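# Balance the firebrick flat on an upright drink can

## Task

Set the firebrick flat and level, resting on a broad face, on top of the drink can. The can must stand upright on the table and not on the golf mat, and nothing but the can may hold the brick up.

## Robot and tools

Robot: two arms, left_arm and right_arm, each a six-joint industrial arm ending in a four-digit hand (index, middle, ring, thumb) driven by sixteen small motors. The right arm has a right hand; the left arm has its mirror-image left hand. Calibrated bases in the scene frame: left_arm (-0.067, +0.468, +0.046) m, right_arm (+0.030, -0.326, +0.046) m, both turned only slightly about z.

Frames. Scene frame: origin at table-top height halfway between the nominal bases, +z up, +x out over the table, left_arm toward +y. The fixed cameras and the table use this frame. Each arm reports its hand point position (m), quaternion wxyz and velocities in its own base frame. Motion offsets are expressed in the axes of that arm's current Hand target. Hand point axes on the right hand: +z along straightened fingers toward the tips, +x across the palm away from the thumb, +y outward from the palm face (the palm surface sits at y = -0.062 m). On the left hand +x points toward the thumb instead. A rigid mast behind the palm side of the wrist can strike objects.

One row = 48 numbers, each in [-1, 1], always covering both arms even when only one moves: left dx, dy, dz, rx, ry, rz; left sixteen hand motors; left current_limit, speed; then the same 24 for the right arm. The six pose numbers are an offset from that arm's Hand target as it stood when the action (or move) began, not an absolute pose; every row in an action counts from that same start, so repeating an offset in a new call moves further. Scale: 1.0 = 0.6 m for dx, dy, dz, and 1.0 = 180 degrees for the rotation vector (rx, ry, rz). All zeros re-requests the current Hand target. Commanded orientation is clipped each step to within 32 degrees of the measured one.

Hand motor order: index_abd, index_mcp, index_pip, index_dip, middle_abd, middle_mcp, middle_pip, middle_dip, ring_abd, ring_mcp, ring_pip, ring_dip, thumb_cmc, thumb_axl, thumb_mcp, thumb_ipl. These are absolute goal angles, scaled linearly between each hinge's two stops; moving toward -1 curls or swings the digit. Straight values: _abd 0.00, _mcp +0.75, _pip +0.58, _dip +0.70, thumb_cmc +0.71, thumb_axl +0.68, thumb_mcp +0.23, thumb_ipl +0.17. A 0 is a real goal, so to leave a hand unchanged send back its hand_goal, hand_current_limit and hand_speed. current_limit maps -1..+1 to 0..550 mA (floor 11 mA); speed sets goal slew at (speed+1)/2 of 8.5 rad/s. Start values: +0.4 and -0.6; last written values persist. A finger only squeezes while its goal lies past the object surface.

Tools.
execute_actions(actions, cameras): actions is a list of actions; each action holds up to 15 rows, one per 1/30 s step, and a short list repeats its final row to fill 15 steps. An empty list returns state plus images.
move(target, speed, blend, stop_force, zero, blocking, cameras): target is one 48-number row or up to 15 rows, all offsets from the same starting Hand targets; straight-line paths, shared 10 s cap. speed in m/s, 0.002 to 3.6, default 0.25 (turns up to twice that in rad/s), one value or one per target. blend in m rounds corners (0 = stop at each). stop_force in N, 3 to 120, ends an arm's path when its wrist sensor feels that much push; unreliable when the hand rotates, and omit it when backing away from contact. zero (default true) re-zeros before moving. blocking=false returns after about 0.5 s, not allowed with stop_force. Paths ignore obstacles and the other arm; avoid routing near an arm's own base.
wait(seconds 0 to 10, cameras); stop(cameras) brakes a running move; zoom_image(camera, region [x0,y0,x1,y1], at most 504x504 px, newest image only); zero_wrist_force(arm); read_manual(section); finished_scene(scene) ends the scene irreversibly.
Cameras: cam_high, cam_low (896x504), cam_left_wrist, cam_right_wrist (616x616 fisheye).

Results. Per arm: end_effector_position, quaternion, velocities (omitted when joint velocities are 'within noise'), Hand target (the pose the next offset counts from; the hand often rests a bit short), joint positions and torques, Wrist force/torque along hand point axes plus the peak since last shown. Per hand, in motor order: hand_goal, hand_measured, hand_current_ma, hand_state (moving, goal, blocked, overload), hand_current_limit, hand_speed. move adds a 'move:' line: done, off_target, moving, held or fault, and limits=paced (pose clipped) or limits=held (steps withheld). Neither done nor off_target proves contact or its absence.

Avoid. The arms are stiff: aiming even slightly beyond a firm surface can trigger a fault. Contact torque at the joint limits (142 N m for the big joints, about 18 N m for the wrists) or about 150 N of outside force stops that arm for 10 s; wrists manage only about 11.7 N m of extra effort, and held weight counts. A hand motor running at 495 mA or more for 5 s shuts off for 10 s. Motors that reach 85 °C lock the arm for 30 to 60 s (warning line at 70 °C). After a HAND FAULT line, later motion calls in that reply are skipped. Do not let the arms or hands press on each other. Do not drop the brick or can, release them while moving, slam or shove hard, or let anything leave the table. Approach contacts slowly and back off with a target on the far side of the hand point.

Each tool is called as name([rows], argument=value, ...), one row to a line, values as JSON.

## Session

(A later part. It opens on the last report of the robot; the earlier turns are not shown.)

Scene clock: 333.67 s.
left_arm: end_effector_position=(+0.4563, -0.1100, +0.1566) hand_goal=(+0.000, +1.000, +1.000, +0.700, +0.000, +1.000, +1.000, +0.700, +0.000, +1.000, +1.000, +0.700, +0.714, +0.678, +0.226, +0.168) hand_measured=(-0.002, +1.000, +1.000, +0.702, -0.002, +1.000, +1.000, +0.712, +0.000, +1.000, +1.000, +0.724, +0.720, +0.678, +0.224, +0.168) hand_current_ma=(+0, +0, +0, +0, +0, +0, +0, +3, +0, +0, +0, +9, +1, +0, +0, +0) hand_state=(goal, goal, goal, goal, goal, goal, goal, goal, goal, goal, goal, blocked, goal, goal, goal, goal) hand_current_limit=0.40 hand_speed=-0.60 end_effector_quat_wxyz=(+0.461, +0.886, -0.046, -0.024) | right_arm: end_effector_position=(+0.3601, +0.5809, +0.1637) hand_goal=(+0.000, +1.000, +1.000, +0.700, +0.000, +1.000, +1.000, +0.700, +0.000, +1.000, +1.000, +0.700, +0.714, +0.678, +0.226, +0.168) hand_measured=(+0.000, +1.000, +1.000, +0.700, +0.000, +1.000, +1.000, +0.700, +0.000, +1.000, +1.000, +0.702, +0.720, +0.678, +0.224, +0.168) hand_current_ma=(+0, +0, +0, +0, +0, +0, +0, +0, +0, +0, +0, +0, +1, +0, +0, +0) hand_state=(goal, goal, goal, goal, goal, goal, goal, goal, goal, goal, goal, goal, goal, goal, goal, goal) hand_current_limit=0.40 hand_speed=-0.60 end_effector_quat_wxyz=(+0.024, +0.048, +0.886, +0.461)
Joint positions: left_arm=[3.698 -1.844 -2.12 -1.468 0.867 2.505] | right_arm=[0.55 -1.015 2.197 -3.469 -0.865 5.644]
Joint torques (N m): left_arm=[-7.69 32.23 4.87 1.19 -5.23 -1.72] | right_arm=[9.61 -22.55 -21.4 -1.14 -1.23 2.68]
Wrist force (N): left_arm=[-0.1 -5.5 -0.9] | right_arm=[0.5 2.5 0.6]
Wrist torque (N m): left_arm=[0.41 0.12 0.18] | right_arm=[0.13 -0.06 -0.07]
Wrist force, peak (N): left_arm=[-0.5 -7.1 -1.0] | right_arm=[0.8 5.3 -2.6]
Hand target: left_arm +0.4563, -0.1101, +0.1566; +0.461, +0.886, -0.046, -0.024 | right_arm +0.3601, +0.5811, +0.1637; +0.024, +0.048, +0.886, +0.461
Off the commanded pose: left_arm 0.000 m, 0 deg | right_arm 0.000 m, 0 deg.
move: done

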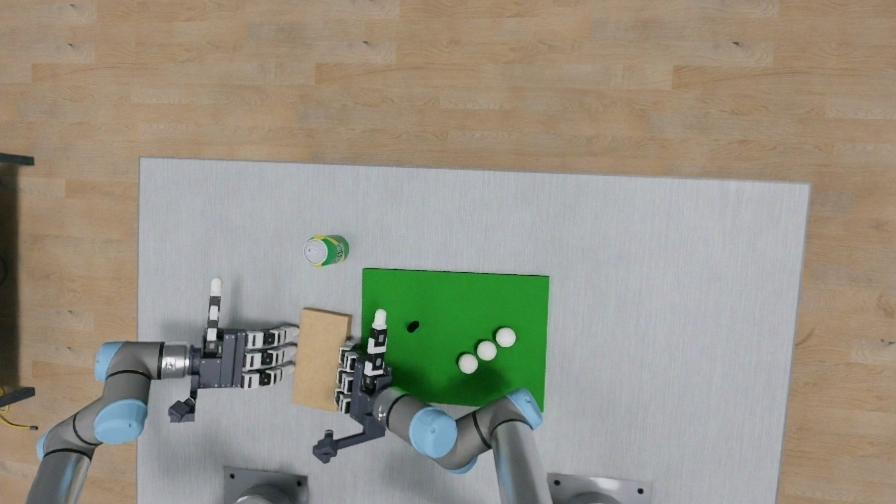

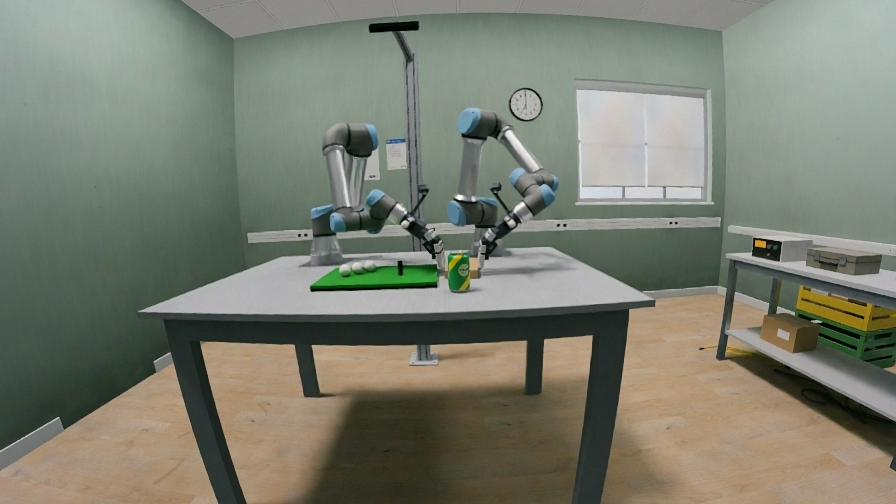

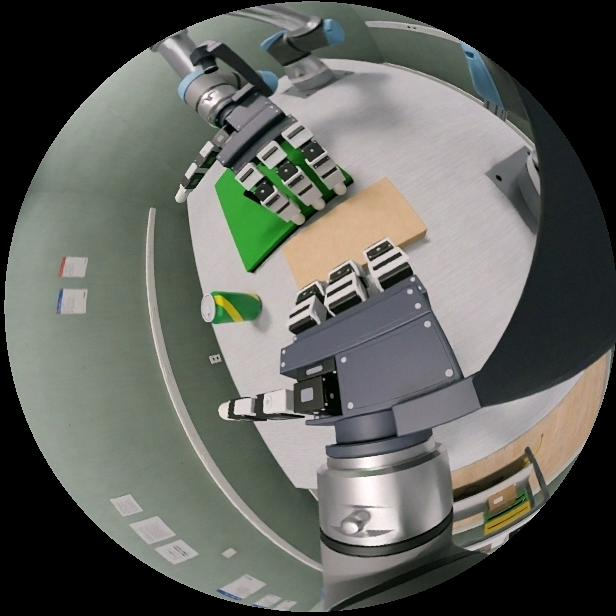

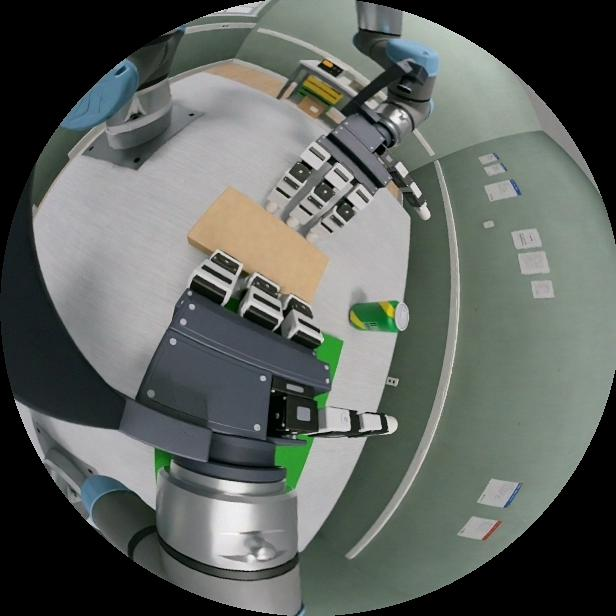

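move([
  [0,-0.026,-0.0428,-0.0722,0,0, 0,1,1,1,0,1,1,1,0,1,1,1,0.714,0.678,0.226,0.168,0.4,-0.6, 0.01,0.0115,0.0164,0,0,0, 0,1,1,0.7,0,1,1,0.7,0,1,1,0.7,0.714,0.678,0.226,0.168,0.4,-0.6],
], speed=0.05, cameras=["cam_high"])

zoom_image(camera="cam_high", region=[240, 280, 440, 430])

Scene clock: 363.20 s.
left_arm: end_effector_position=(+0.4594, -0.0804, +0.1586) hand_goal=(+0.000, +1.000, +1.000, +1.000, +0.000, +1.000, +1.000, +1.000, +0.000, +1.000, +1.000, +1.000, +0.714, +0.678, +0.226, +0.168) hand_measured=(-0.002, +1.000, +1.000, +0.998, -0.002, +1.000, +1.000, +0.998, +0.000, +1.000, +1.000, +0.998, +0.720, +0.678, +0.224, +0.168) hand_current_ma=(+0, +0, +0, +0, +0, +0, +0, +0, +0, +0, +0, +0, +1, +0, +0, +0) hand_state=(goal, goal, goal, goal, goal, goal, goal, goal, goal, goal, goal, goal, goal, goal, goal, goal) hand_current_limit=0.40 hand_speed=-0.60 end_effector_quat_wxyz=(+0.558, +0.828, -0.043, -0.029) | right_arm: end_effector_position=(+0.3554, +0.5936, +0.1637) hand_goal=(+0.000, +1.000, +1.000, +0.700, +0.000, +1.000, +1.000, +0.700, +0.000, +1.000, +1.000, +0.700, +0.714, +0.678, +0.226, +0.168) hand_measured=(+0.000, +1.000, +1.000, +0.702, +0.000, +1.000, +1.000, +0.700, +0.000, +1.000, +1.000, +0.702, +0.720, +0.678, +0.224, +0.168) hand_current_ma=(+0, +0, +0, +0, +0, +0, +0, +0, +0, +0, +0, +0, +1, +0, +0, +0) hand_state=(goal, goal, goal, goal, goal, goal, goal, goal, goal, goal, goal, goal, goal, goal, goal, goal) hand_current_limit=0.40 hand_speed=-0.60 end_effector_quat_wxyz=(+0.024, +0.048, +0.886, +0.461)
Joint positions: left_arm=[3.76 -1.981 -2.037 -1.716 0.802 2.74] | right_arm=[0.579 -1.002 2.175 -3.477 -0.884 5.672]
Joint torques (N m): left_arm=[8.57 20.17 23.52 -1.45 -3.46 1.31] | right_arm=[11.68 -23.82 -22.43 -5.34 -1.03 2.77]
Wrist force (N): left_arm=[-0.6 0.4 1.2] | right_arm=[0.2 1.7 -0.3]
Wrist torque (N m): left_arm=[-0.23 0.28 -0.25] | right_arm=[0.25 -0.10 -0.10]
Wrist force, peak (N): left_arm=[0.3 -6.9 -0.7] | right_arm=[0.6 2.7 0.4]
Hand target: left_arm +0.4594, -0.0803, +0.1586; +0.559, +0.828, -0.043, -0.029 | right_arm +0.3554, +0.5936, +0.1637; +0.024, +0.048, +0.886, +0.461
Off the commanded pose: left_arm 0.000 m, 0 deg | right_arm 0.000 m, 0 deg.
move: done
Images, in order (width x height): cam_high 896x504.

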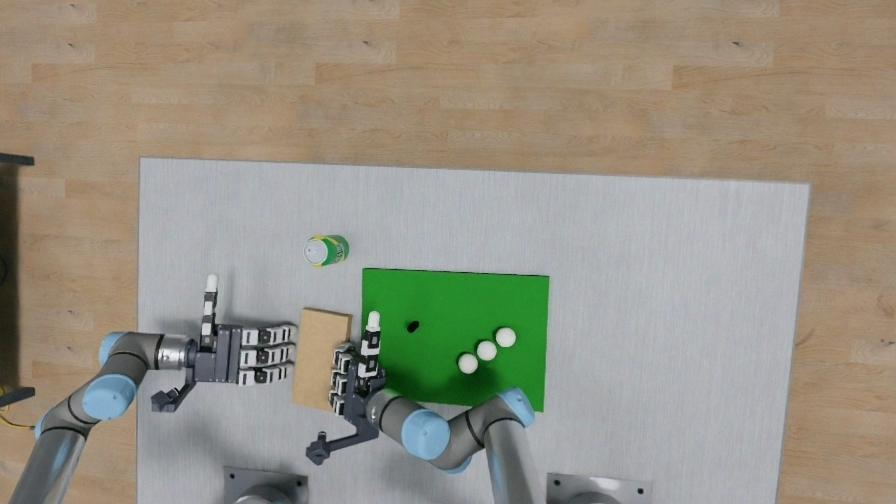

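Scaled by 2.520 from the camera's 896x504 image, which has a finer 1280x720 frame.

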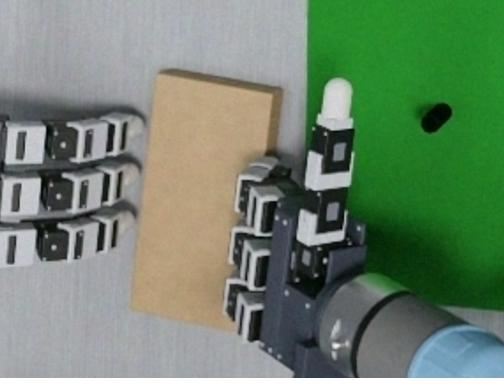

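move([
  [0,0.00625,0.01545,0,0,0, 0,1,1,1,0,1,1,1,0,1,1,1,0.714,0.678,0.226,0.168,0.4,-0.6, 0,0.0057,0.0082,0,0,0, 0,1,1,0.7,0,1,1,0.7,0,1,1,0.7,0.714,0.678,0.226,0.168,0.4,-0.6],
], speed=0.03)

Scene clock: 370.50 s.
left_arm: end_effector_position=(+0.4584, -0.0902, +0.1586) hand_goal=(+0.000, +1.000, +1.000, +1.000, +0.000, +1.000, +1.000, +1.000, +0.000, +1.000, +1.000, +1.000, +0.714, +0.678, +0.226, +0.168) hand_measured=(-0.004, +1.002, +1.002, +1.000, -0.014, +1.002, +1.002, +1.002, -0.014, +1.004, +1.004, +1.002, +0.722, +0.678, +0.224, +0.168) hand_current_ma=(+0, +0, +0, +0, -3, +0, +0, +0, -3, +0, +0, +0, +1, +0, +0, +0) hand_state=(goal, goal, goal, goal, goal, goal, goal, goal, goal, goal, goal, goal, goal, goal, goal, goal) hand_current_limit=0.40 hand_speed=-0.60 end_effector_quat_wxyz=(+0.558, +0.828, -0.043, -0.029) | right_arm: end_effector_position=(+0.3561, +0.5996, +0.1637) hand_goal=(+0.000, +1.000, +1.000, +0.700, +0.000, +1.000, +1.000, +0.700, +0.000, +1.000, +1.000, +0.700, +0.714, +0.678, +0.226, +0.168) hand_measured=(+0.000, +1.002, +1.002, +0.788, +0.000, +1.002, +1.002, +0.794, -0.002, +1.002, +1.002, +0.790, +0.720, +0.678, +0.224, +0.168) hand_current_ma=(+0, +0, +0, +147, +0, +0, +0, +164, +0, +0, +0, +154, +1, +0, +0, +0) hand_state=(goal, goal, goal, blocked, goal, goal, goal, blocked, goal, goal, goal, blocked, goal, goal, goal, goal) hand_current_limit=0.40 hand_speed=-0.60 end_effector_quat_wxyz=(+0.024, +0.048, +0.886, +0.461)
Joint positions: left_arm=[3.745 -1.973 -2.052 -1.702 0.788 2.728] | right_arm=[0.589 -0.995 2.159 -3.475 -0.891 5.682]
Joint torques (N m): left_arm=[-43.08 12.42 -29.94 -2.12 -4.82 -0.45] | right_arm=[20.66 -8.08 -22.1 0.81 -0.3 2.37]
Wrist force (N): left_arm=[-1.6 30.9 -92.7] | right_arm=[0.1 8.7 -52.5]
Wrist torque (N m): left_arm=[12.59 -3.73 -1.87] | right_arm=[7.85 1.17 0.13]
Wrist force, peak (N): left_arm=[-1.6 32.4 -92.8] | right_arm=[0.0 9.5 -53.0]
Hand target: left_arm +0.4583, -0.0903, +0.1586; +0.559, +0.828, -0.043, -0.029 | right_arm +0.3560, +0.5996, +0.1637; +0.024, +0.048, +0.886, +0.461
Off the commanded pose: left_arm 0.000 m, 0 deg | right_arm 0.000 m, 0 deg.
move: done

move([
  [0,-0.0019,-0.0046,0,0,0, 0,1,1,1,0,1,1,1,0,1,1,1,0.714,0.678,0.226,0.168,0.4,-0.6, 0,0,0,0,0,0, 0,1,1,0.7,0,1,1,0.7,0,1,1,0.7,0.714,0.678,0.226,0.168,0.4,-0.6],
], speed=0.03)

Scene clock: 380.53 s.
left_arm: end_effector_position=(+0.4586, -0.0876, +0.1585) hand_goal=(+0.000, +1.000, +1.000, +1.000, +0.000, +1.000, +1.000, +1.000, +0.000, +1.000, +1.000, +1.000, +0.714, +0.678, +0.226, +0.168) hand_measured=(+0.000, +1.000, +1.000, +1.000, -0.010, +1.000, +1.000, +1.000, -0.010, +1.002, +1.002, +1.000, +0.722, +0.678, +0.224, +0.168) hand_current_ma=(+0, +0, +0, +0, -1, +0, +0, +0, -1, +0, +0, +0, +1, +0, +0, +0) hand_state=(goal, goal, goal, goal, goal, goal, goal, goal, goal, goal, goal, goal, goal, goal, goal, goal) hand_current_limit=0.40 hand_speed=-0.60 end_effector_quat_wxyz=(+0.559, +0.828, -0.043, -0.029) | right_arm: end_effector_position=(+0.3560, +0.5996, +0.1637) hand_goal=(+0.000, +1.000, +1.000, +0.700, +0.000, +1.000, +1.000, +0.700, +0.000, +1.000, +1.000, +0.700, +0.714, +0.678, +0.226, +0.168) hand_measured=(+0.000, +1.002, +1.002, +0.790, +0.000, +1.002, +1.002, +0.794, -0.002, +1.002, +1.002, +0.792, +0.720, +0.678, +0.224, +0.168) hand_current_ma=(+0, +0, +0, +150, +0, +0, +0, +168, +0, +0, +0, +158, +1, +0, +0, +0) hand_state=(goal, goal, goal, blocked, goal, goal, goal, blocked, goal, goal, goal, blocked, goal, goal, goal, goal) hand_current_limit=0.40 hand_speed=-0.60 end_effector_quat_wxyz=(+0.024, +0.048, +0.886, +0.461)
Joint positions: left_arm=[3.749 -1.975 -2.048 -1.706 0.792 2.732] | right_arm=[0.589 -0.995 2.159 -3.475 -0.891 5.682]
Joint torques (N m): left_arm=[0.67 12.34 15.68 -1.63 1.24 2.17] | right_arm=[19.99 -7.57 -21.34 0.62 -0.49 2.41]
Wrist force (N): left_arm=[-1.2 10.5 -21.6] | right_arm=[0.1 10.9 -48.6]
Wrist torque (N m): left_arm=[2.67 -1.15 -0.88] | right_arm=[7.06 1.06 0.12]
Wrist force, peak (N): left_arm=[-1.4 33.4 -95.0] | right_arm=[0.5 10.3 -54.3]
Hand target: left_arm +0.4586, -0.0873, +0.1586; +0.559, +0.828, -0.043, -0.029 | right_arm +0.3560, +0.5996, +0.1637; +0.024, +0.048, +0.886, +0.461
Off the commanded pose: left_arm 0.000 m, 0 deg | right_arm 0.000 m, 0 deg.
move: done

move([
  [0,0.00618,-0.0025,0,0,0, 0,1,1,1,0,1,1,1,0,1,1,1,0.714,0.678,0.226,0.168,0.4,-0.6, 0,0.00546,-0.00383,0,0,0, 0,1,1,0.7,0,1,1,0.7,0,1,1,0.7,0.714,0.678,0.226,0.168,0.4,-0.6],
], speed=0.02, cameras=["cam_low"])

zoom_image(camera="cam_low", region=[400, 200, 560, 300])

Scene clock: 386.43 s.
left_arm: end_effector_position=(+0.4586, -0.0873, +0.1625) hand_goal=(+0.000, +1.000, +1.000, +1.000, +0.000, +1.000, +1.000, +1.000, +0.000, +1.000, +1.000, +1.000, +0.714, +0.678, +0.226, +0.168) hand_measured=(+0.000, +1.000, +1.000, +1.000, -0.006, +1.000, +1.000, +1.000, -0.008, +1.002, +1.000, +1.000, +0.722, +0.678, +0.224, +0.168) hand_current_ma=(+0, +0, +0, +0, +0, +0, +0, +0, -1, +0, +0, +0, +1, +0, +0, +0) hand_state=(goal, goal, goal, goal, goal, goal, goal, goal, goal, goal, goal, goal, goal, goal, goal, goal) hand_current_limit=0.40 hand_speed=-0.60 end_effector_quat_wxyz=(+0.558, +0.828, -0.043, -0.029) | right_arm: end_effector_position=(+0.3561, +0.5996, +0.1677) hand_goal=(+0.000, +1.000, +1.000, +0.700, +0.000, +1.000, +1.000, +0.700, +0.000, +1.000, +1.000, +0.700, +0.714, +0.678, +0.226, +0.168) hand_measured=(+0.004, +1.000, +1.000, +0.712, +0.002, +1.000, +1.000, +0.722, +0.002, +1.000, +1.000, +0.730, +0.720, +0.678, +0.224, +0.168) hand_current_ma=(+0, +0, +0, +4, +0, +0, +0, +12, +0, +0, +0, +20, +1, +0, +0, +0) hand_state=(goal, goal, goal, goal, goal, goal, goal, blocked, goal, goal, goal, blocked, goal, goal, goal, goal) hand_current_limit=0.40 hand_speed=-0.60 end_effector_quat_wxyz=(+0.024, +0.048, +0.886, +0.461)
Joint positions: left_arm=[3.749 -1.967 -2.045 -1.717 0.792 2.732] | right_arm=[0.589 -1.005 2.159 -3.465 -0.891 5.682]
Joint torques (N m): left_arm=[-5.11 36.27 21.99 -2.71 -2.87 -0.64] | right_arm=[3.29 -43.27 -2.46 -1.22 3.46 1.03]
Wrist force (N): left_arm=[-0.9 -3.9 -3.2] | right_arm=[0.6 2.4 -3.5]
Wrist torque (N m): left_arm=[0.66 0.00 -0.03] | right_arm=[0.77 0.05 -0.08]
Wrist force, peak (N): left_arm=[-1.4 9.1 -19.7] | right_arm=[0.2 10.8 -48.5]
Hand target: left_arm +0.4586, -0.0873, +0.1626; +0.559, +0.828, -0.043, -0.029 | right_arm +0.3561, +0.5996, +0.1677; +0.024, +0.048, +0.886, +0.461
Off the commanded pose: left_arm 0.000 m, 0 deg | right_arm 0.000 m, 0 deg.
move: done
Images, in order (width x height): cam_low 896x504.

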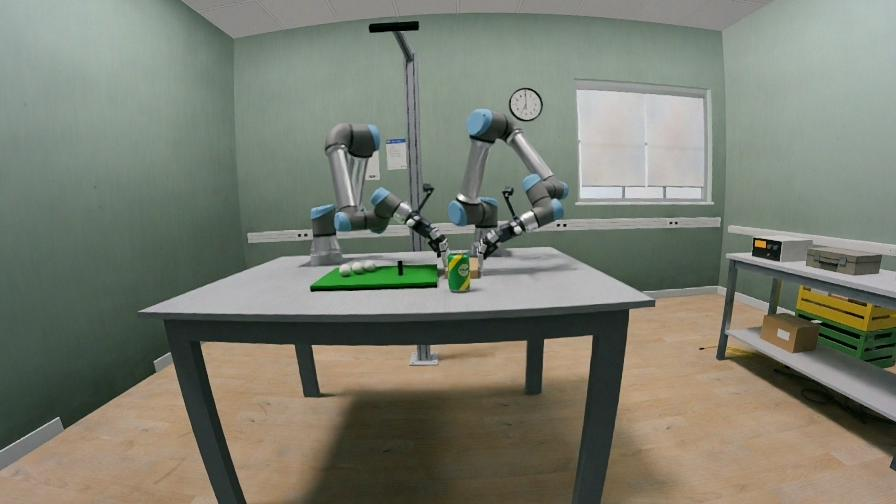

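Scaled by 3.150 from the camera's 896x504 image, which has a finer 1280x720 frame.

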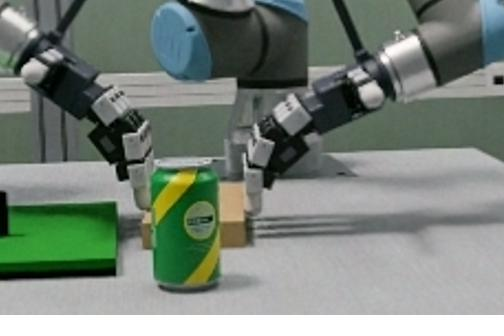

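move([
  [0,0.00094,0.0023,0,0,0, 0,1,1,1,0,1,1,1,0,1,1,1,0.714,0.678,0.226,0.168,0.4,-0.6, 0,0.0014,0.00205,0,0,0, 0,1,1,0.7,0,1,1,0.7,0,1,1,0.7,0.714,0.678,0.226,0.168,0.4,-0.6],
], speed=0.02)

Scene clock: 396.07 s.
left_arm: end_effector_position=(+0.4585, -0.0887, +0.1626) hand_goal=(+0.000, +1.000, +1.000, +1.000, +0.000, +1.000, +1.000, +1.000, +0.000, +1.000, +1.000, +1.000, +0.714, +0.678, +0.226, +0.168) hand_measured=(+0.000, +1.000, +1.000, +1.000, -0.006, +1.000, +1.000, +1.000, -0.008, +1.002, +1.002, +1.000, +0.722, +0.678, +0.224, +0.168) hand_current_ma=(+0, +0, +0, +0, -1, +0, +0, +0, -1, +0, +0, +0, +1, +0, +0, +0) hand_state=(goal, goal, goal, goal, goal, goal, goal, goal, goal, goal, goal, goal, goal, goal, goal, goal) hand_current_limit=0.40 hand_speed=-0.60 end_effector_quat_wxyz=(+0.558, +0.828, -0.043, -0.029) | right_arm: end_effector_position=(+0.3562, +0.6010, +0.1677) hand_goal=(+0.000, +1.000, +1.000, +0.700, +0.000, +1.000, +1.000, +0.700, +0.000, +1.000, +1.000, +0.700, +0.714, +0.678, +0.226, +0.168) hand_measured=(+0.004, +1.000, +1.000, +0.712, +0.002, +1.000, +1.000, +0.728, +0.002, +1.000, +1.000, +0.734, +0.720, +0.678, +0.224, +0.168) hand_current_ma=(+0, +0, +0, +5, +0, +0, +0, +18, +0, +0, +0, +26, +1, +0, +0, +0) hand_state=(goal, goal, goal, goal, goal, goal, goal, blocked, goal, goal, goal, blocked, goal, goal, goal, goal) hand_current_limit=0.40 hand_speed=-0.60 end_effector_quat_wxyz=(+0.024, +0.048, +0.886, +0.461)
Joint positions: left_arm=[3.747 -1.966 -2.047 -1.714 0.79 2.73] | right_arm=[0.592 -1.004 2.156 -3.465 -0.893 5.684]
Joint torques (N m): left_arm=[-16.22 32.86 -3.74 -0.49 -5.84 -0.7] | right_arm=[13.05 -19.71 -22.55 -0.68 -1.01 2.62]
Wrist force (N): left_arm=[-2.2 -5.2 -20.1] | right_arm=[0.7 3.8 -13.1]
Wrist torque (N m): left_arm=[3.39 -0.72 -0.24] | right_arm=[2.12 0.35 -0.02]
Wrist force, peak (N): left_arm=[-2.2 -5.2 -20.1] | right_arm=[0.8 4.3 -13.3]
Hand target: left_arm +0.4585, -0.0888, +0.1626; +0.559, +0.828, -0.043, -0.029 | right_arm +0.3562, +0.6011, +0.1677; +0.024, +0.048, +0.886, +0.461
Off the commanded pose: left_arm 0.000 m, 0 deg | right_arm 0.000 m, 0 deg.
move: done

move([
  [0,0.00773,-0.00313,0,0,0, 0,1,1,1,0,1,1,1,0,1,1,1,0.714,0.678,0.226,0.168,0.4,-0.6, 0,0.00683,-0.00478,0,0,0, 0,1,1,0.7,0,1,1,0.7,0,1,1,0.7,0.714,0.678,0.226,0.168,0.4,-0.6],
], speed=0.02, cameras=["cam_low"])

zoom_image(camera="cam_low", region=[400, 200, 560, 300])

Scene clock: 400.17 s.
left_arm: end_effector_position=(+0.4585, -0.0888, +0.1674) hand_goal=(+0.000, +1.000, +1.000, +1.000, +0.000, +1.000, +1.000, +1.000, +0.000, +1.000, +1.000, +1.000, +0.714, +0.678, +0.226, +0.168) hand_measured=(+0.000, +1.000, +1.000, +1.000, -0.004, +1.000, +1.000, +1.000, -0.004, +1.000, +1.000, +1.000, +0.722, +0.678, +0.224, +0.168) hand_current_ma=(+0, +0, +0, +0, +0, +0, +0, +0, +0, +0, +0, +0, +1, +0, +0, +0) hand_state=(goal, goal, goal, goal, goal, goal, goal, goal, goal, goal, goal, goal, goal, goal, goal, goal) hand_current_limit=0.40 hand_speed=-0.60 end_effector_quat_wxyz=(+0.559, +0.828, -0.043, -0.029) | right_arm: end_effector_position=(+0.3562, +0.6011, +0.1725) hand_goal=(+0.000, +1.000, +1.000, +0.700, +0.000, +1.000, +1.000, +0.700, +0.000, +1.000, +1.000, +0.700, +0.714, +0.678, +0.226, +0.168) hand_measured=(+0.002, +1.000, +1.000, +0.702, +0.002, +1.000, +1.000, +0.704, +0.002, +1.000, +1.000, +0.702, +0.720, +0.678, +0.224, +0.168) hand_current_ma=(+0, +0, +0, +0, +0, +0, +0, +0, +0, +0, +0, +0, +1, +0, +0, +0) hand_state=(goal, goal, goal, goal, goal, goal, goal, goal, goal, goal, goal, goal, goal, goal, goal, goal) hand_current_limit=0.40 hand_speed=-0.60 end_effector_quat_wxyz=(+0.024, +0.048, +0.886, +0.461)
Joint positions: left_arm=[3.747 -1.956 -2.044 -1.727 0.79 2.73] | right_arm=[0.592 -1.016 2.155 -3.452 -0.893 5.684]
Joint torques (N m): left_arm=[5.55 35.43 24.24 -1.13 -1.46 -0.67] | right_arm=[5.2 -42.58 -21.96 -1.28 -0.19 2.02]
Wrist force (N): left_arm=[-0.7 0.1 1.3] | right_arm=[0.8 2.4 0.8]
Wrist torque (N m): left_arm=[-0.26 0.29 -0.25] | right_arm=[0.10 -0.09 -0.04]
Wrist force, peak (N): left_arm=[-2.2 -5.7 -20.7] | right_arm=[1.1 4.8 -15.1]
Hand target: left_arm +0.4585, -0.0888, +0.1676; +0.559, +0.828, -0.043, -0.029 | right_arm +0.3562, +0.6011, +0.1727; +0.024, +0.048, +0.886, +0.461
Off the commanded pose: left_arm 0.000 m, 0 deg | right_arm 0.000 m, 0 deg.
move: done
Images, in order (width x height): cam_low 896x504.

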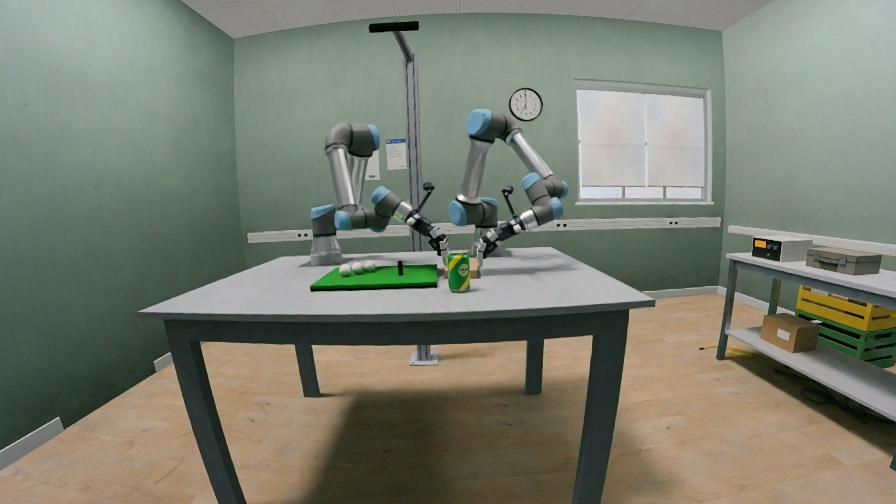

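Scaled by 3.150 from the camera's 896x504 image, which has a finer 1280x720 frame.

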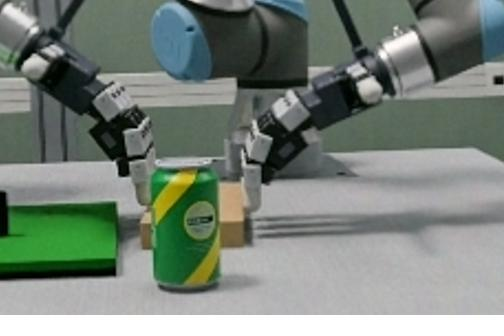

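move([
  [0,-0.0308,-0.036,-0.0444,0,0, 0,1,1,1,0,1,1,1,0,1,1,1,0.714,0.678,0.226,0.168,0.4,-0.6, 0,-0.0405,-0.0287,-0.0444,0,0, 0,1,1,0.7,0,1,1,0.7,0,1,1,0.7,0.714,0.678,0.226,0.168,0.4,-0.6],
], speed=0.08, cameras=["cam_high","cam_low"])

zoom_image(camera="cam_low", region=[400, 200, 560, 300])

zoom_image(camera="cam_high", region=[240, 280, 440, 430])

Scene clock: 417.47 s.
left_arm: end_effector_position=(+0.4613, -0.0620, +0.1585) hand_goal=(+0.000, +1.000, +1.000, +1.000, +0.000, +1.000, +1.000, +1.000, +0.000, +1.000, +1.000, +1.000, +0.714, +0.678, +0.226, +0.168) hand_measured=(+0.000, +1.000, +1.000, +1.000, -0.004, +1.000, +1.000, +1.000, -0.004, +1.000, +1.000, +1.000, +0.722, +0.678, +0.224, +0.168) hand_current_ma=(+0, +0, +0, +0, +0, +0, +0, +0, +0, +0, +0, +0, +1, +0, +0, +0) hand_state=(goal, goal, goal, goal, goal, goal, goal, goal, goal, goal, goal, goal, goal, goal, goal, goal) hand_current_limit=0.40 hand_speed=-0.60 end_effector_quat_wxyz=(+0.615, +0.787, -0.041, -0.032) | right_arm: end_effector_position=(+0.3532, +0.5732, +0.1627) hand_goal=(+0.000, +1.000, +1.000, +0.700, +0.000, +1.000, +1.000, +0.700, +0.000, +1.000, +1.000, +0.700, +0.714, +0.678, +0.226, +0.168) hand_measured=(+0.016, +1.000, +1.000, +0.728, +0.016, +1.000, +1.000, +0.724, +0.016, +0.996, +1.000, +0.726, +0.720, +0.678, +0.224, +0.168) hand_current_ma=(+6, +0, +0, +18, +6, +0, +0, +15, +6, +0, +0, +15, +1, +0, +0, +0) hand_state=(goal, goal, goal, blocked, goal, goal, goal, blocked, goal, goal, goal, blocked, goal, goal, goal, goal) hand_current_limit=0.40 hand_speed=-0.60 end_effector_quat_wxyz=(+0.027, +0.046, +0.852, +0.521)
Joint positions: left_arm=[3.787 -2.074 -1.977 -1.881 0.78 2.887] | right_arm=[0.532 -0.897 2.205 -3.741 -0.773 5.734]
Joint torques (N m): left_arm=[8.51 20.78 20.97 -2.05 0.07 1.65] | right_arm=[-3.77 -9.3 7.67 0.56 1.84 2.21]
Wrist force (N): left_arm=[-0.7 0.1 0.7] | right_arm=[-1.5 24.5 -29.6]
Wrist torque (N m): left_arm=[-0.22 0.31 -0.24] | right_arm=[3.57 0.53 0.40]
Wrist force, peak (N): left_arm=[-0.6 0.2 1.4] | right_arm=[-1.5 25.4 -30.1]
Hand target: left_arm +0.4613, -0.0620, +0.1585; +0.615, +0.787, -0.041, -0.032 | right_arm +0.3532, +0.5732, +0.1627; +0.027, +0.046, +0.852, +0.521
Off the commanded pose: left_arm 0.000 m, 0 deg | right_arm 0.000 m, 0 deg.
move: done
Images, in order (width x height): cam_high 896x504, cam_low 896x504.

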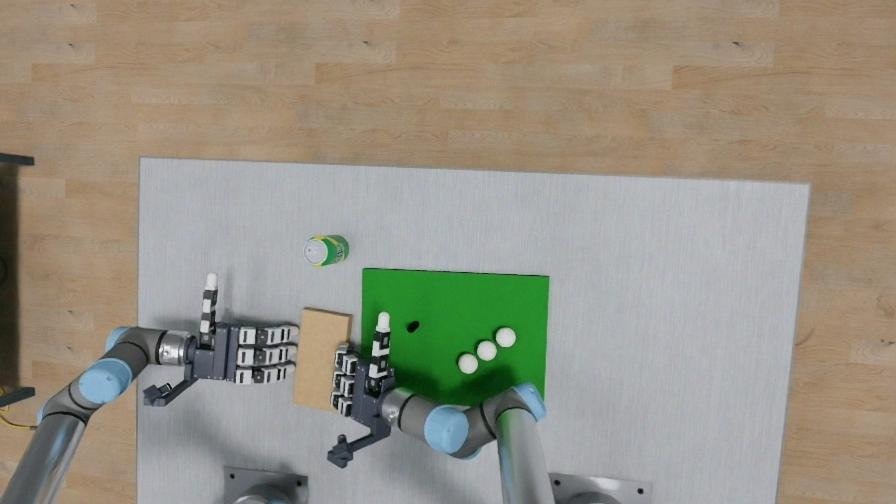

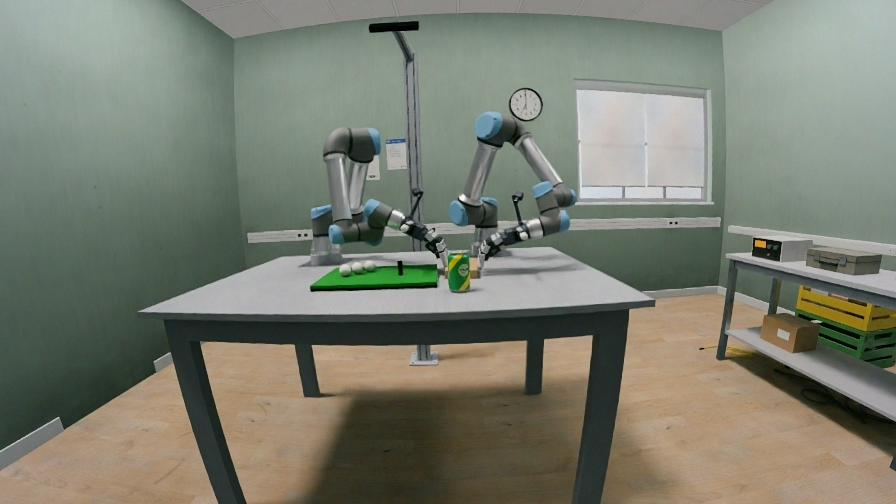

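Scaled by 3.150 from the camera's 896x504 image, which has a finer 1280x720 frame.

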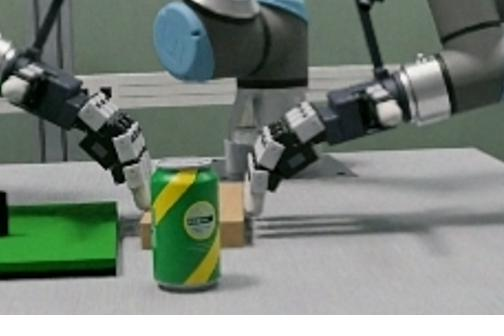

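Scaled by 2.520 from the camera's 896x504 image, which has a finer 1280x720 frame.

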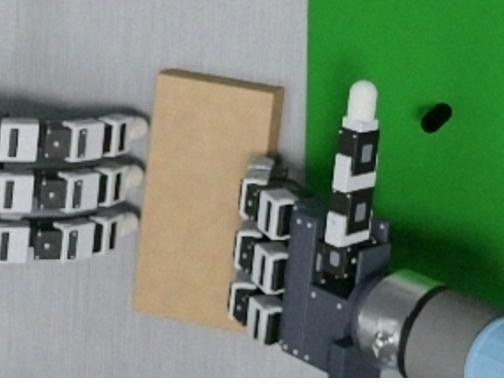

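move([
  [0,0,0,0,0,0, 0,1,1,1,0,1,1,1,0,1,1,1,0.714,0.678,0.226,0.168,0.4,-0.6, 0,-0.0045,-0.0089,0,0,0, 0,1,1,0.7,0,1,1,0.7,0,1,1,0.7,0.714,0.678,0.226,0.168,0.4,-0.6],
], speed=0.08, cameras=["all"])

zoom_image(camera="cam_left_wrist", region=[200, 100, 450, 350])

zoom_image(camera="cam_right_wrist", region=[170, 100, 420, 350])

Scene clock: 426.20 s.
left_arm: end_effector_position=(+0.4613, -0.0620, +0.1585) hand_goal=(+0.000, +1.000, +1.000, +1.000, +0.000, +1.000, +1.000, +1.000, +0.000, +1.000, +1.000, +1.000, +0.714, +0.678, +0.226, +0.168) hand_measured=(+0.000, +1.000, +1.000, +1.000, -0.004, +1.000, +1.000, +1.000, -0.004, +1.000, +1.000, +1.000, +0.722, +0.678, +0.224, +0.168) hand_current_ma=(+0, +0, +0, +0, +0, +0, +0, +0, +0, +0, +0, +0, +1, +0, +0, +0) hand_state=(goal, goal, goal, goal, goal, goal, goal, goal, goal, goal, goal, goal, goal, goal, goal, goal) hand_current_limit=0.40 hand_speed=-0.60 end_effector_quat_wxyz=(+0.615, +0.787, -0.041, -0.032) | right_arm: end_effector_position=(+0.3526, +0.5674, +0.1627) hand_goal=(+0.000, +1.000, +1.000, +0.700, +0.000, +1.000, +1.000, +0.700, +0.000, +1.000, +1.000, +0.700, +0.714, +0.678, +0.226, +0.168) hand_measured=(+0.016, +0.974, +0.992, +0.696, +0.016, +0.976, +0.992, +0.696, +0.014, +0.976, +0.990, +0.696, +0.720, +0.678, +0.224, +0.168) hand_current_ma=(+5, -18, -2, +0, +5, -16, -2, -1, +5, -16, -3, -1, +1, +0, +0, +0) hand_state=(goal, blocked, goal, goal, goal, blocked, goal, goal, goal, blocked, goal, goal, goal, goal, goal, goal) hand_current_limit=0.40 hand_speed=-0.60 end_effector_quat_wxyz=(+0.027, +0.046, +0.852, +0.521)
Joint positions: left_arm=[3.787 -2.074 -1.977 -1.881 0.78 2.887] | right_arm=[0.521 -0.902 2.22 -3.743 -0.765 5.724]
Joint torques (N m): left_arm=[8.2 21.54 23.19 -2.07 1.26 1.42] | right_arm=[-10.34 -39.63 4.61 -1.04 2.13 -2.39]
Wrist force (N): left_arm=[-0.6 0.2 1.0] | right_arm=[0.2 12.5 -4.8]
Wrist torque (N m): left_arm=[-0.24 0.30 -0.24] | right_arm=[0.34 -0.12 0.04]
Wrist force, peak (N): left_arm=[-0.3 0.2 1.3] | right_arm=[-1.3 25.9 -30.6]
Hand target: left_arm +0.4613, -0.0620, +0.1585; +0.615, +0.787, -0.041, -0.032 | right_arm +0.3526, +0.5672, +0.1627; +0.027, +0.046, +0.852, +0.521
Off the commanded pose: left_arm 0.000 m, 0 deg | right_arm 0.000 m, 0 deg.
move: done

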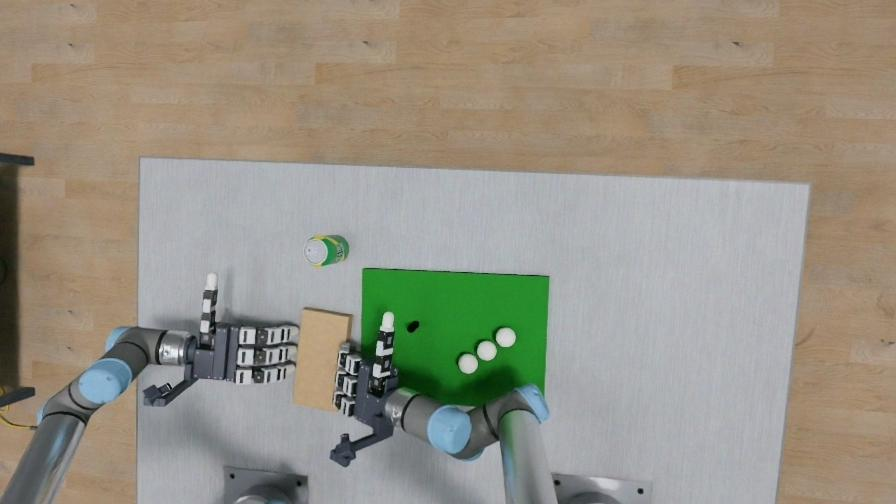

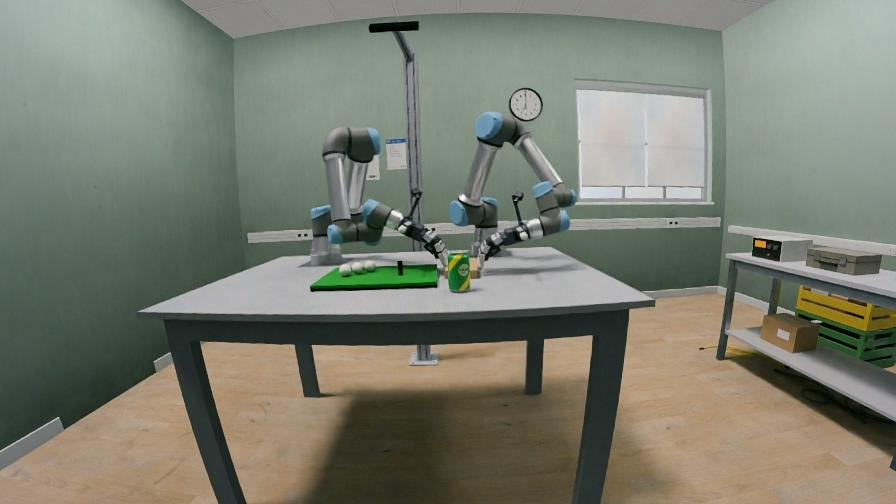

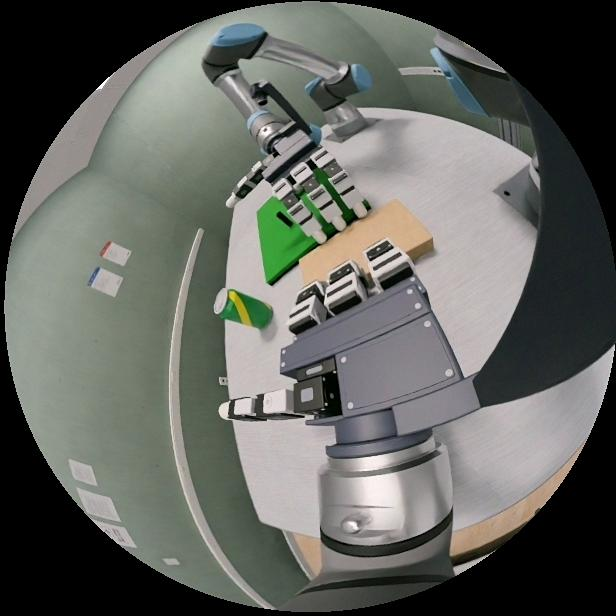

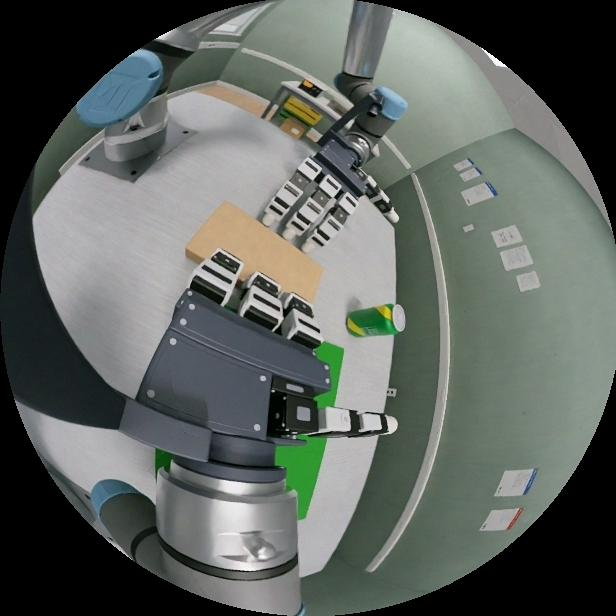

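Scaled by 2.016 from the camera's 616x616 image, which has a finer 880x880 frame.

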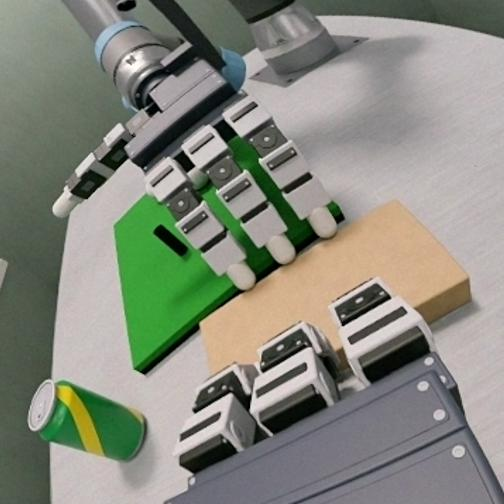

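Scaled by 2.016 from the camera's 616x616 image, which has a finer 880x880 frame.

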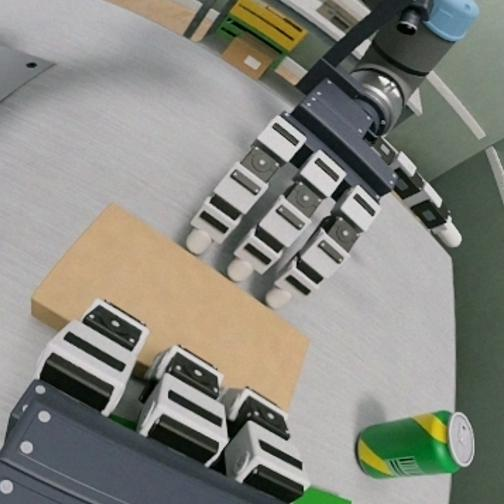

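move([
  [0,0,0,0,0,0, 0,1,1,1,0,1,1,1,0,1,1,1,0.714,0.678,0.226,0.168,0.4,-0.6, 0,0.0089,-0.0045,0,0,0, 0,1,1,0.7,0,1,1,0.7,0,1,1,0.7,0.714,0.678,0.226,0.168,0.4,-0.6],
], speed=0.05)

zoom_image(camera="cam_high", region=[320, 320, 400, 400])

Scene clock: 446.93 s.
left_arm: end_effector_position=(+0.4613, -0.0620, +0.1585) hand_goal=(+0.000, +1.000, +1.000, +1.000, +0.000, +1.000, +1.000, +1.000, +0.000, +1.000, +1.000, +1.000, +0.714, +0.678, +0.226, +0.168) hand_measured=(+0.000, +1.000, +1.000, +1.000, -0.004, +1.000, +1.000, +1.000, -0.004, +1.000, +1.000, +1.000, +0.722, +0.678, +0.224, +0.168) hand_current_ma=(+0, +0, +0, +0, +0, +0, +0, +0, +0, +0, +0, +0, +1, +0, +0, +0) hand_state=(goal, goal, goal, goal, goal, goal, goal, goal, goal, goal, goal, goal, goal, goal, goal, goal) hand_current_limit=0.40 hand_speed=-0.60 end_effector_quat_wxyz=(+0.615, +0.787, -0.041, -0.032) | right_arm: end_effector_position=(+0.3526, +0.5673, +0.1686) hand_goal=(+0.000, +1.000, +1.000, +0.700, +0.000, +1.000, +1.000, +0.700, +0.000, +1.000, +1.000, +0.700, +0.714, +0.678, +0.226, +0.168) hand_measured=(+0.004, +1.000, +0.998, +0.698, +0.004, +1.000, +0.998, +0.698, +0.002, +1.000, +0.998, +0.698, +0.720, +0.678, +0.224, +0.168) hand_current_ma=(+0, +0, +0, +0, +0, +0, +0, +0, +0, +0, +0, +0, +1, +0, +0, +0) hand_state=(goal, goal, goal, goal, goal, goal, goal, goal, goal, goal, goal, goal, goal, goal, goal, goal) hand_current_limit=0.40 hand_speed=-0.60 end_effector_quat_wxyz=(+0.027, +0.046, +0.852, +0.521)
Joint positions: left_arm=[3.787 -2.074 -1.977 -1.881 0.78 2.887] | right_arm=[0.52 -0.919 2.222 -3.729 -0.765 5.724]
Joint torques (N m): left_arm=[4.83 20.67 22.21 -2.05 1.23 1.49] | right_arm=[-0.61 -44.73 1.87 -1.09 1.03 2.15]
Wrist force (N): left_arm=[-0.7 0.0 0.9] | right_arm=[0.5 2.4 0.9]
Wrist torque (N m): left_arm=[-0.26 0.32 -0.25] | right_arm=[0.09 -0.07 -0.08]
Wrist force, peak (N): left_arm=[-0.6 0.7 1.1] | right_arm=[0.6 13.2 -5.1]
Hand target: left_arm +0.4613, -0.0620, +0.1585; +0.615, +0.787, -0.041, -0.032 | right_arm +0.3526, +0.5673, +0.1687; +0.027, +0.046, +0.852, +0.521
Off the commanded pose: left_arm 0.000 m, 0 deg | right_arm 0.000 m, 0 deg.
move: done

Scaled by 6.300 from the camera's 896x504 image, which has a finer 1280x720 frame.
This view is cut from an older image: the scene may have changed since it was taken.

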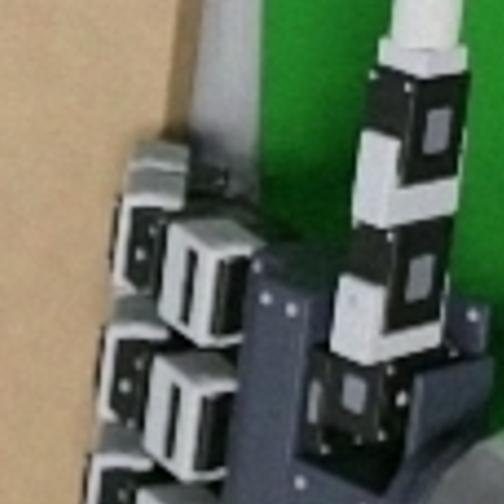

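move([
  [0,0.0048,0.0194,0,0,0, 0,1,1,1,0,1,1,1,0,1,1,1,0.714,0.678,0.226,0.168,0.4,-0.6, 0,0.0114,0.0223,0,0,0, 0,1,1,0.7,0,1,1,0.7,0,1,1,0.7,0.714,0.678,0.226,0.168,0.4,-0.6],
], speed=0.015, stop_force=14)

zoom_image(camera="cam_low", region=[400, 200, 560, 300])

Scene clock: 454.57 s.
left_arm: end_effector_position=(+0.4600, -0.0739, +0.1585) hand_goal=(+0.000, +1.000, +1.000, +1.000, +0.000, +1.000, +1.000, +1.000, +0.000, +1.000, +1.000, +1.000, +0.714, +0.678, +0.226, +0.168) hand_measured=(+0.000, +1.000, +1.000, +1.000, -0.004, +1.000, +1.000, +1.000, -0.004, +1.000, +1.000, +1.000, +0.722, +0.678, +0.224, +0.168) hand_current_ma=(+0, +0, +0, +0, +0, +0, +0, +0, +0, +0, +0, +0, +1, +0, +0, +0) hand_state=(goal, goal, goal, goal, goal, goal, goal, goal, goal, goal, goal, goal, goal, goal, goal, goal) hand_current_limit=0.40 hand_speed=-0.60 end_effector_quat_wxyz=(+0.615, +0.787, -0.041, -0.032) | right_arm: end_effector_position=(+0.3542, +0.5822, +0.1687) hand_goal=(+0.000, +1.000, +1.000, +0.700, +0.000, +1.000, +1.000, +0.700, +0.000, +1.000, +1.000, +0.700, +0.714, +0.678, +0.226, +0.168) hand_measured=(+0.002, +1.000, +0.998, +0.698, +0.004, +1.000, +0.998, +0.698, +0.002, +1.000, +1.000, +0.706, +0.720, +0.678, +0.224, +0.168) hand_current_ma=(+0, +0, +0, +0, +0, +0, +0, +0, +0, +0, +0, +2, +1, +0, +0, +0) hand_state=(goal, goal, goal, goal, goal, goal, goal, goal, goal, goal, goal, goal, goal, goal, goal, goal) hand_current_limit=0.40 hand_speed=-0.60 end_effector_quat_wxyz=(+0.027, +0.046, +0.852, +0.521)
Joint positions: left_arm=[3.768 -2.065 -1.995 -1.866 0.763 2.878] | right_arm=[0.548 -0.905 2.183 -3.722 -0.786 5.749]
Joint torques (N m): left_arm=[-10.62 37.05 -0.59 0.92 -3.89 -0.8] | right_arm=[10.6 -24.06 -19.33 -0.96 -1.33 2.45]
Wrist force (N): left_arm=[-1.0 2.6 -8.7] | right_arm=[0.6 3.0 -0.2]
Wrist torque (N m): left_arm=[1.09 -0.29 -0.56] | right_arm=[0.29 0.02 -0.02]
Wrist force, peak (N): left_arm=[-1.1 4.0 -8.6] | right_arm=[0.5 4.6 -2.2]
Hand target: left_arm +0.4600, -0.0739, +0.1585; +0.615, +0.787, -0.041, -0.032 | right_arm +0.3542, +0.5822, +0.1687; +0.027, +0.046, +0.852, +0.521
Off the commanded pose: left_arm 0.000 m, 0 deg | right_arm 0.000 m, 0 deg.
move: done

Scaled by 3.150 from the camera's 896x504 image, which has a finer 1280x720 frame.
This view is cut from an older image: the scene may have changed since it was taken.

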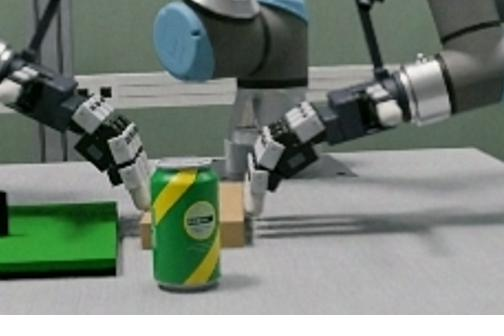

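move([
  [0,0,0,0,0,0, 0,1,1,1,0,1,1,1,0,1,1,1,0.714,0.678,0.226,0.168,0.4,-0.6, 0,0.0027,0.0052,0,0,0, 0,1,1,0.7,0,1,1,0.7,0,1,1,0.7,0.714,0.678,0.226,0.168,0.4,-0.6],
], speed=0.02, cameras=["cam_low"])

zoom_image(camera="cam_low", region=[420, 215, 500, 295])

Scene clock: 462.50 s.
left_arm: end_effector_position=(+0.4600, -0.0739, +0.1585) hand_goal=(+0.000, +1.000, +1.000, +1.000, +0.000, +1.000, +1.000, +1.000, +0.000, +1.000, +1.000, +1.000, +0.714, +0.678, +0.226, +0.168) hand_measured=(+0.000, +1.000, +1.000, +1.000, -0.004, +1.000, +1.000, +1.000, -0.004, +1.000, +1.000, +1.000, +0.722, +0.678, +0.224, +0.168) hand_current_ma=(+0, +0, +0, +0, +0, +0, +0, +0, +0, +0, +0, +0, +1, +0, +0, +0) hand_state=(goal, goal, goal, goal, goal, goal, goal, goal, goal, goal, goal, goal, goal, goal, goal, goal) hand_current_limit=0.40 hand_speed=-0.60 end_effector_quat_wxyz=(+0.615, +0.787, -0.041, -0.032) | right_arm: end_effector_position=(+0.3545, +0.5855, +0.1687) hand_goal=(+0.000, +1.000, +1.000, +0.700, +0.000, +1.000, +1.000, +0.700, +0.000, +1.000, +1.000, +0.700, +0.714, +0.678, +0.226, +0.168) hand_measured=(+0.002, +1.000, +0.998, +0.698, +0.004, +1.000, +0.998, +0.698, +0.002, +1.000, +1.000, +0.706, +0.720, +0.678, +0.224, +0.168) hand_current_ma=(+0, +0, +0, +0, +0, +0, +0, +0, +0, +0, +0, +2, +1, +0, +0, +0) hand_state=(goal, goal, goal, goal, goal, goal, goal, goal, goal, goal, goal, goal, goal, goal, goal, goal) hand_current_limit=0.40 hand_speed=-0.60 end_effector_quat_wxyz=(+0.027, +0.046, +0.852, +0.521)
Joint positions: left_arm=[3.768 -2.065 -1.995 -1.866 0.763 2.878] | right_arm=[0.554 -0.901 2.175 -3.721 -0.791 5.755]
Joint torques (N m): left_arm=[-10.78 35.53 -2.2 0.9 -3.96 -0.9] | right_arm=[9.34 -25.11 -19.65 -0.91 -1.2 2.48]
Wrist force (N): left_arm=[-1.0 2.1 -8.4] | right_arm=[0.5 2.8 0.1]
Wrist torque (N m): left_arm=[1.04 -0.28 -0.55] | right_arm=[0.28 0.03 -0.03]
Wrist force, peak (N): left_arm=[-1.1 3.9 -8.7] | right_arm=[0.5 4.1 -1.0]
Hand target: left_arm +0.4600, -0.0739, +0.1585; +0.615, +0.787, -0.041, -0.032 | right_arm +0.3546, +0.5857, +0.1687; +0.027, +0.046, +0.852, +0.521
Off the commanded pose: left_arm 0.000 m, 0 deg | right_arm 0.000 m, 0 deg.
move: done
Images, in order (width x height): cam_low 896x504.

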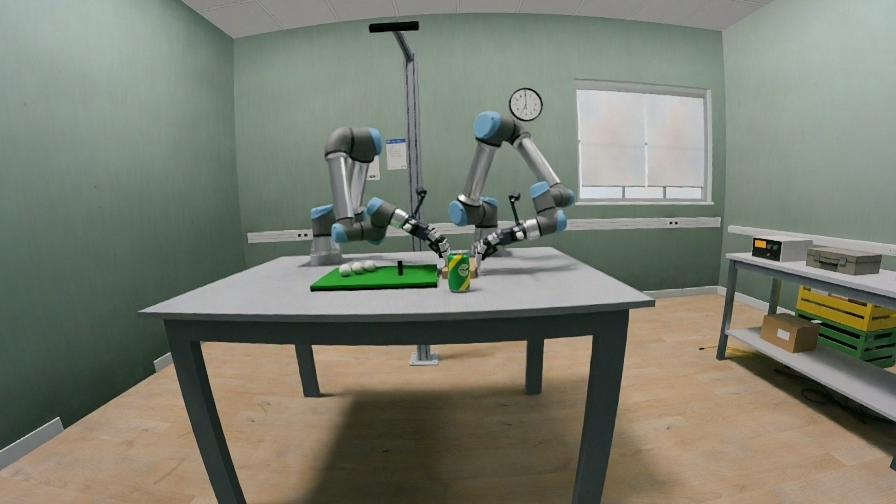

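Scaled by 6.300 from the camera's 896x504 image, which has a finer 1280x720 frame.

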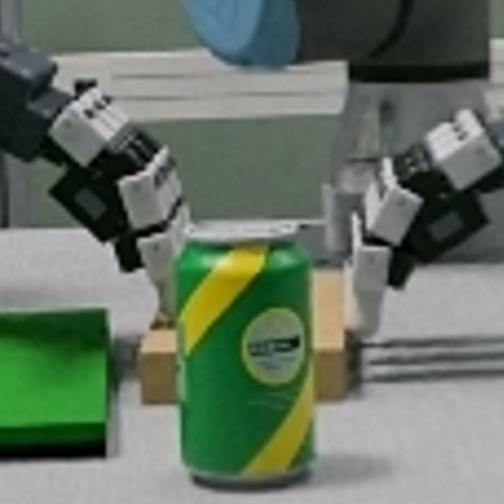

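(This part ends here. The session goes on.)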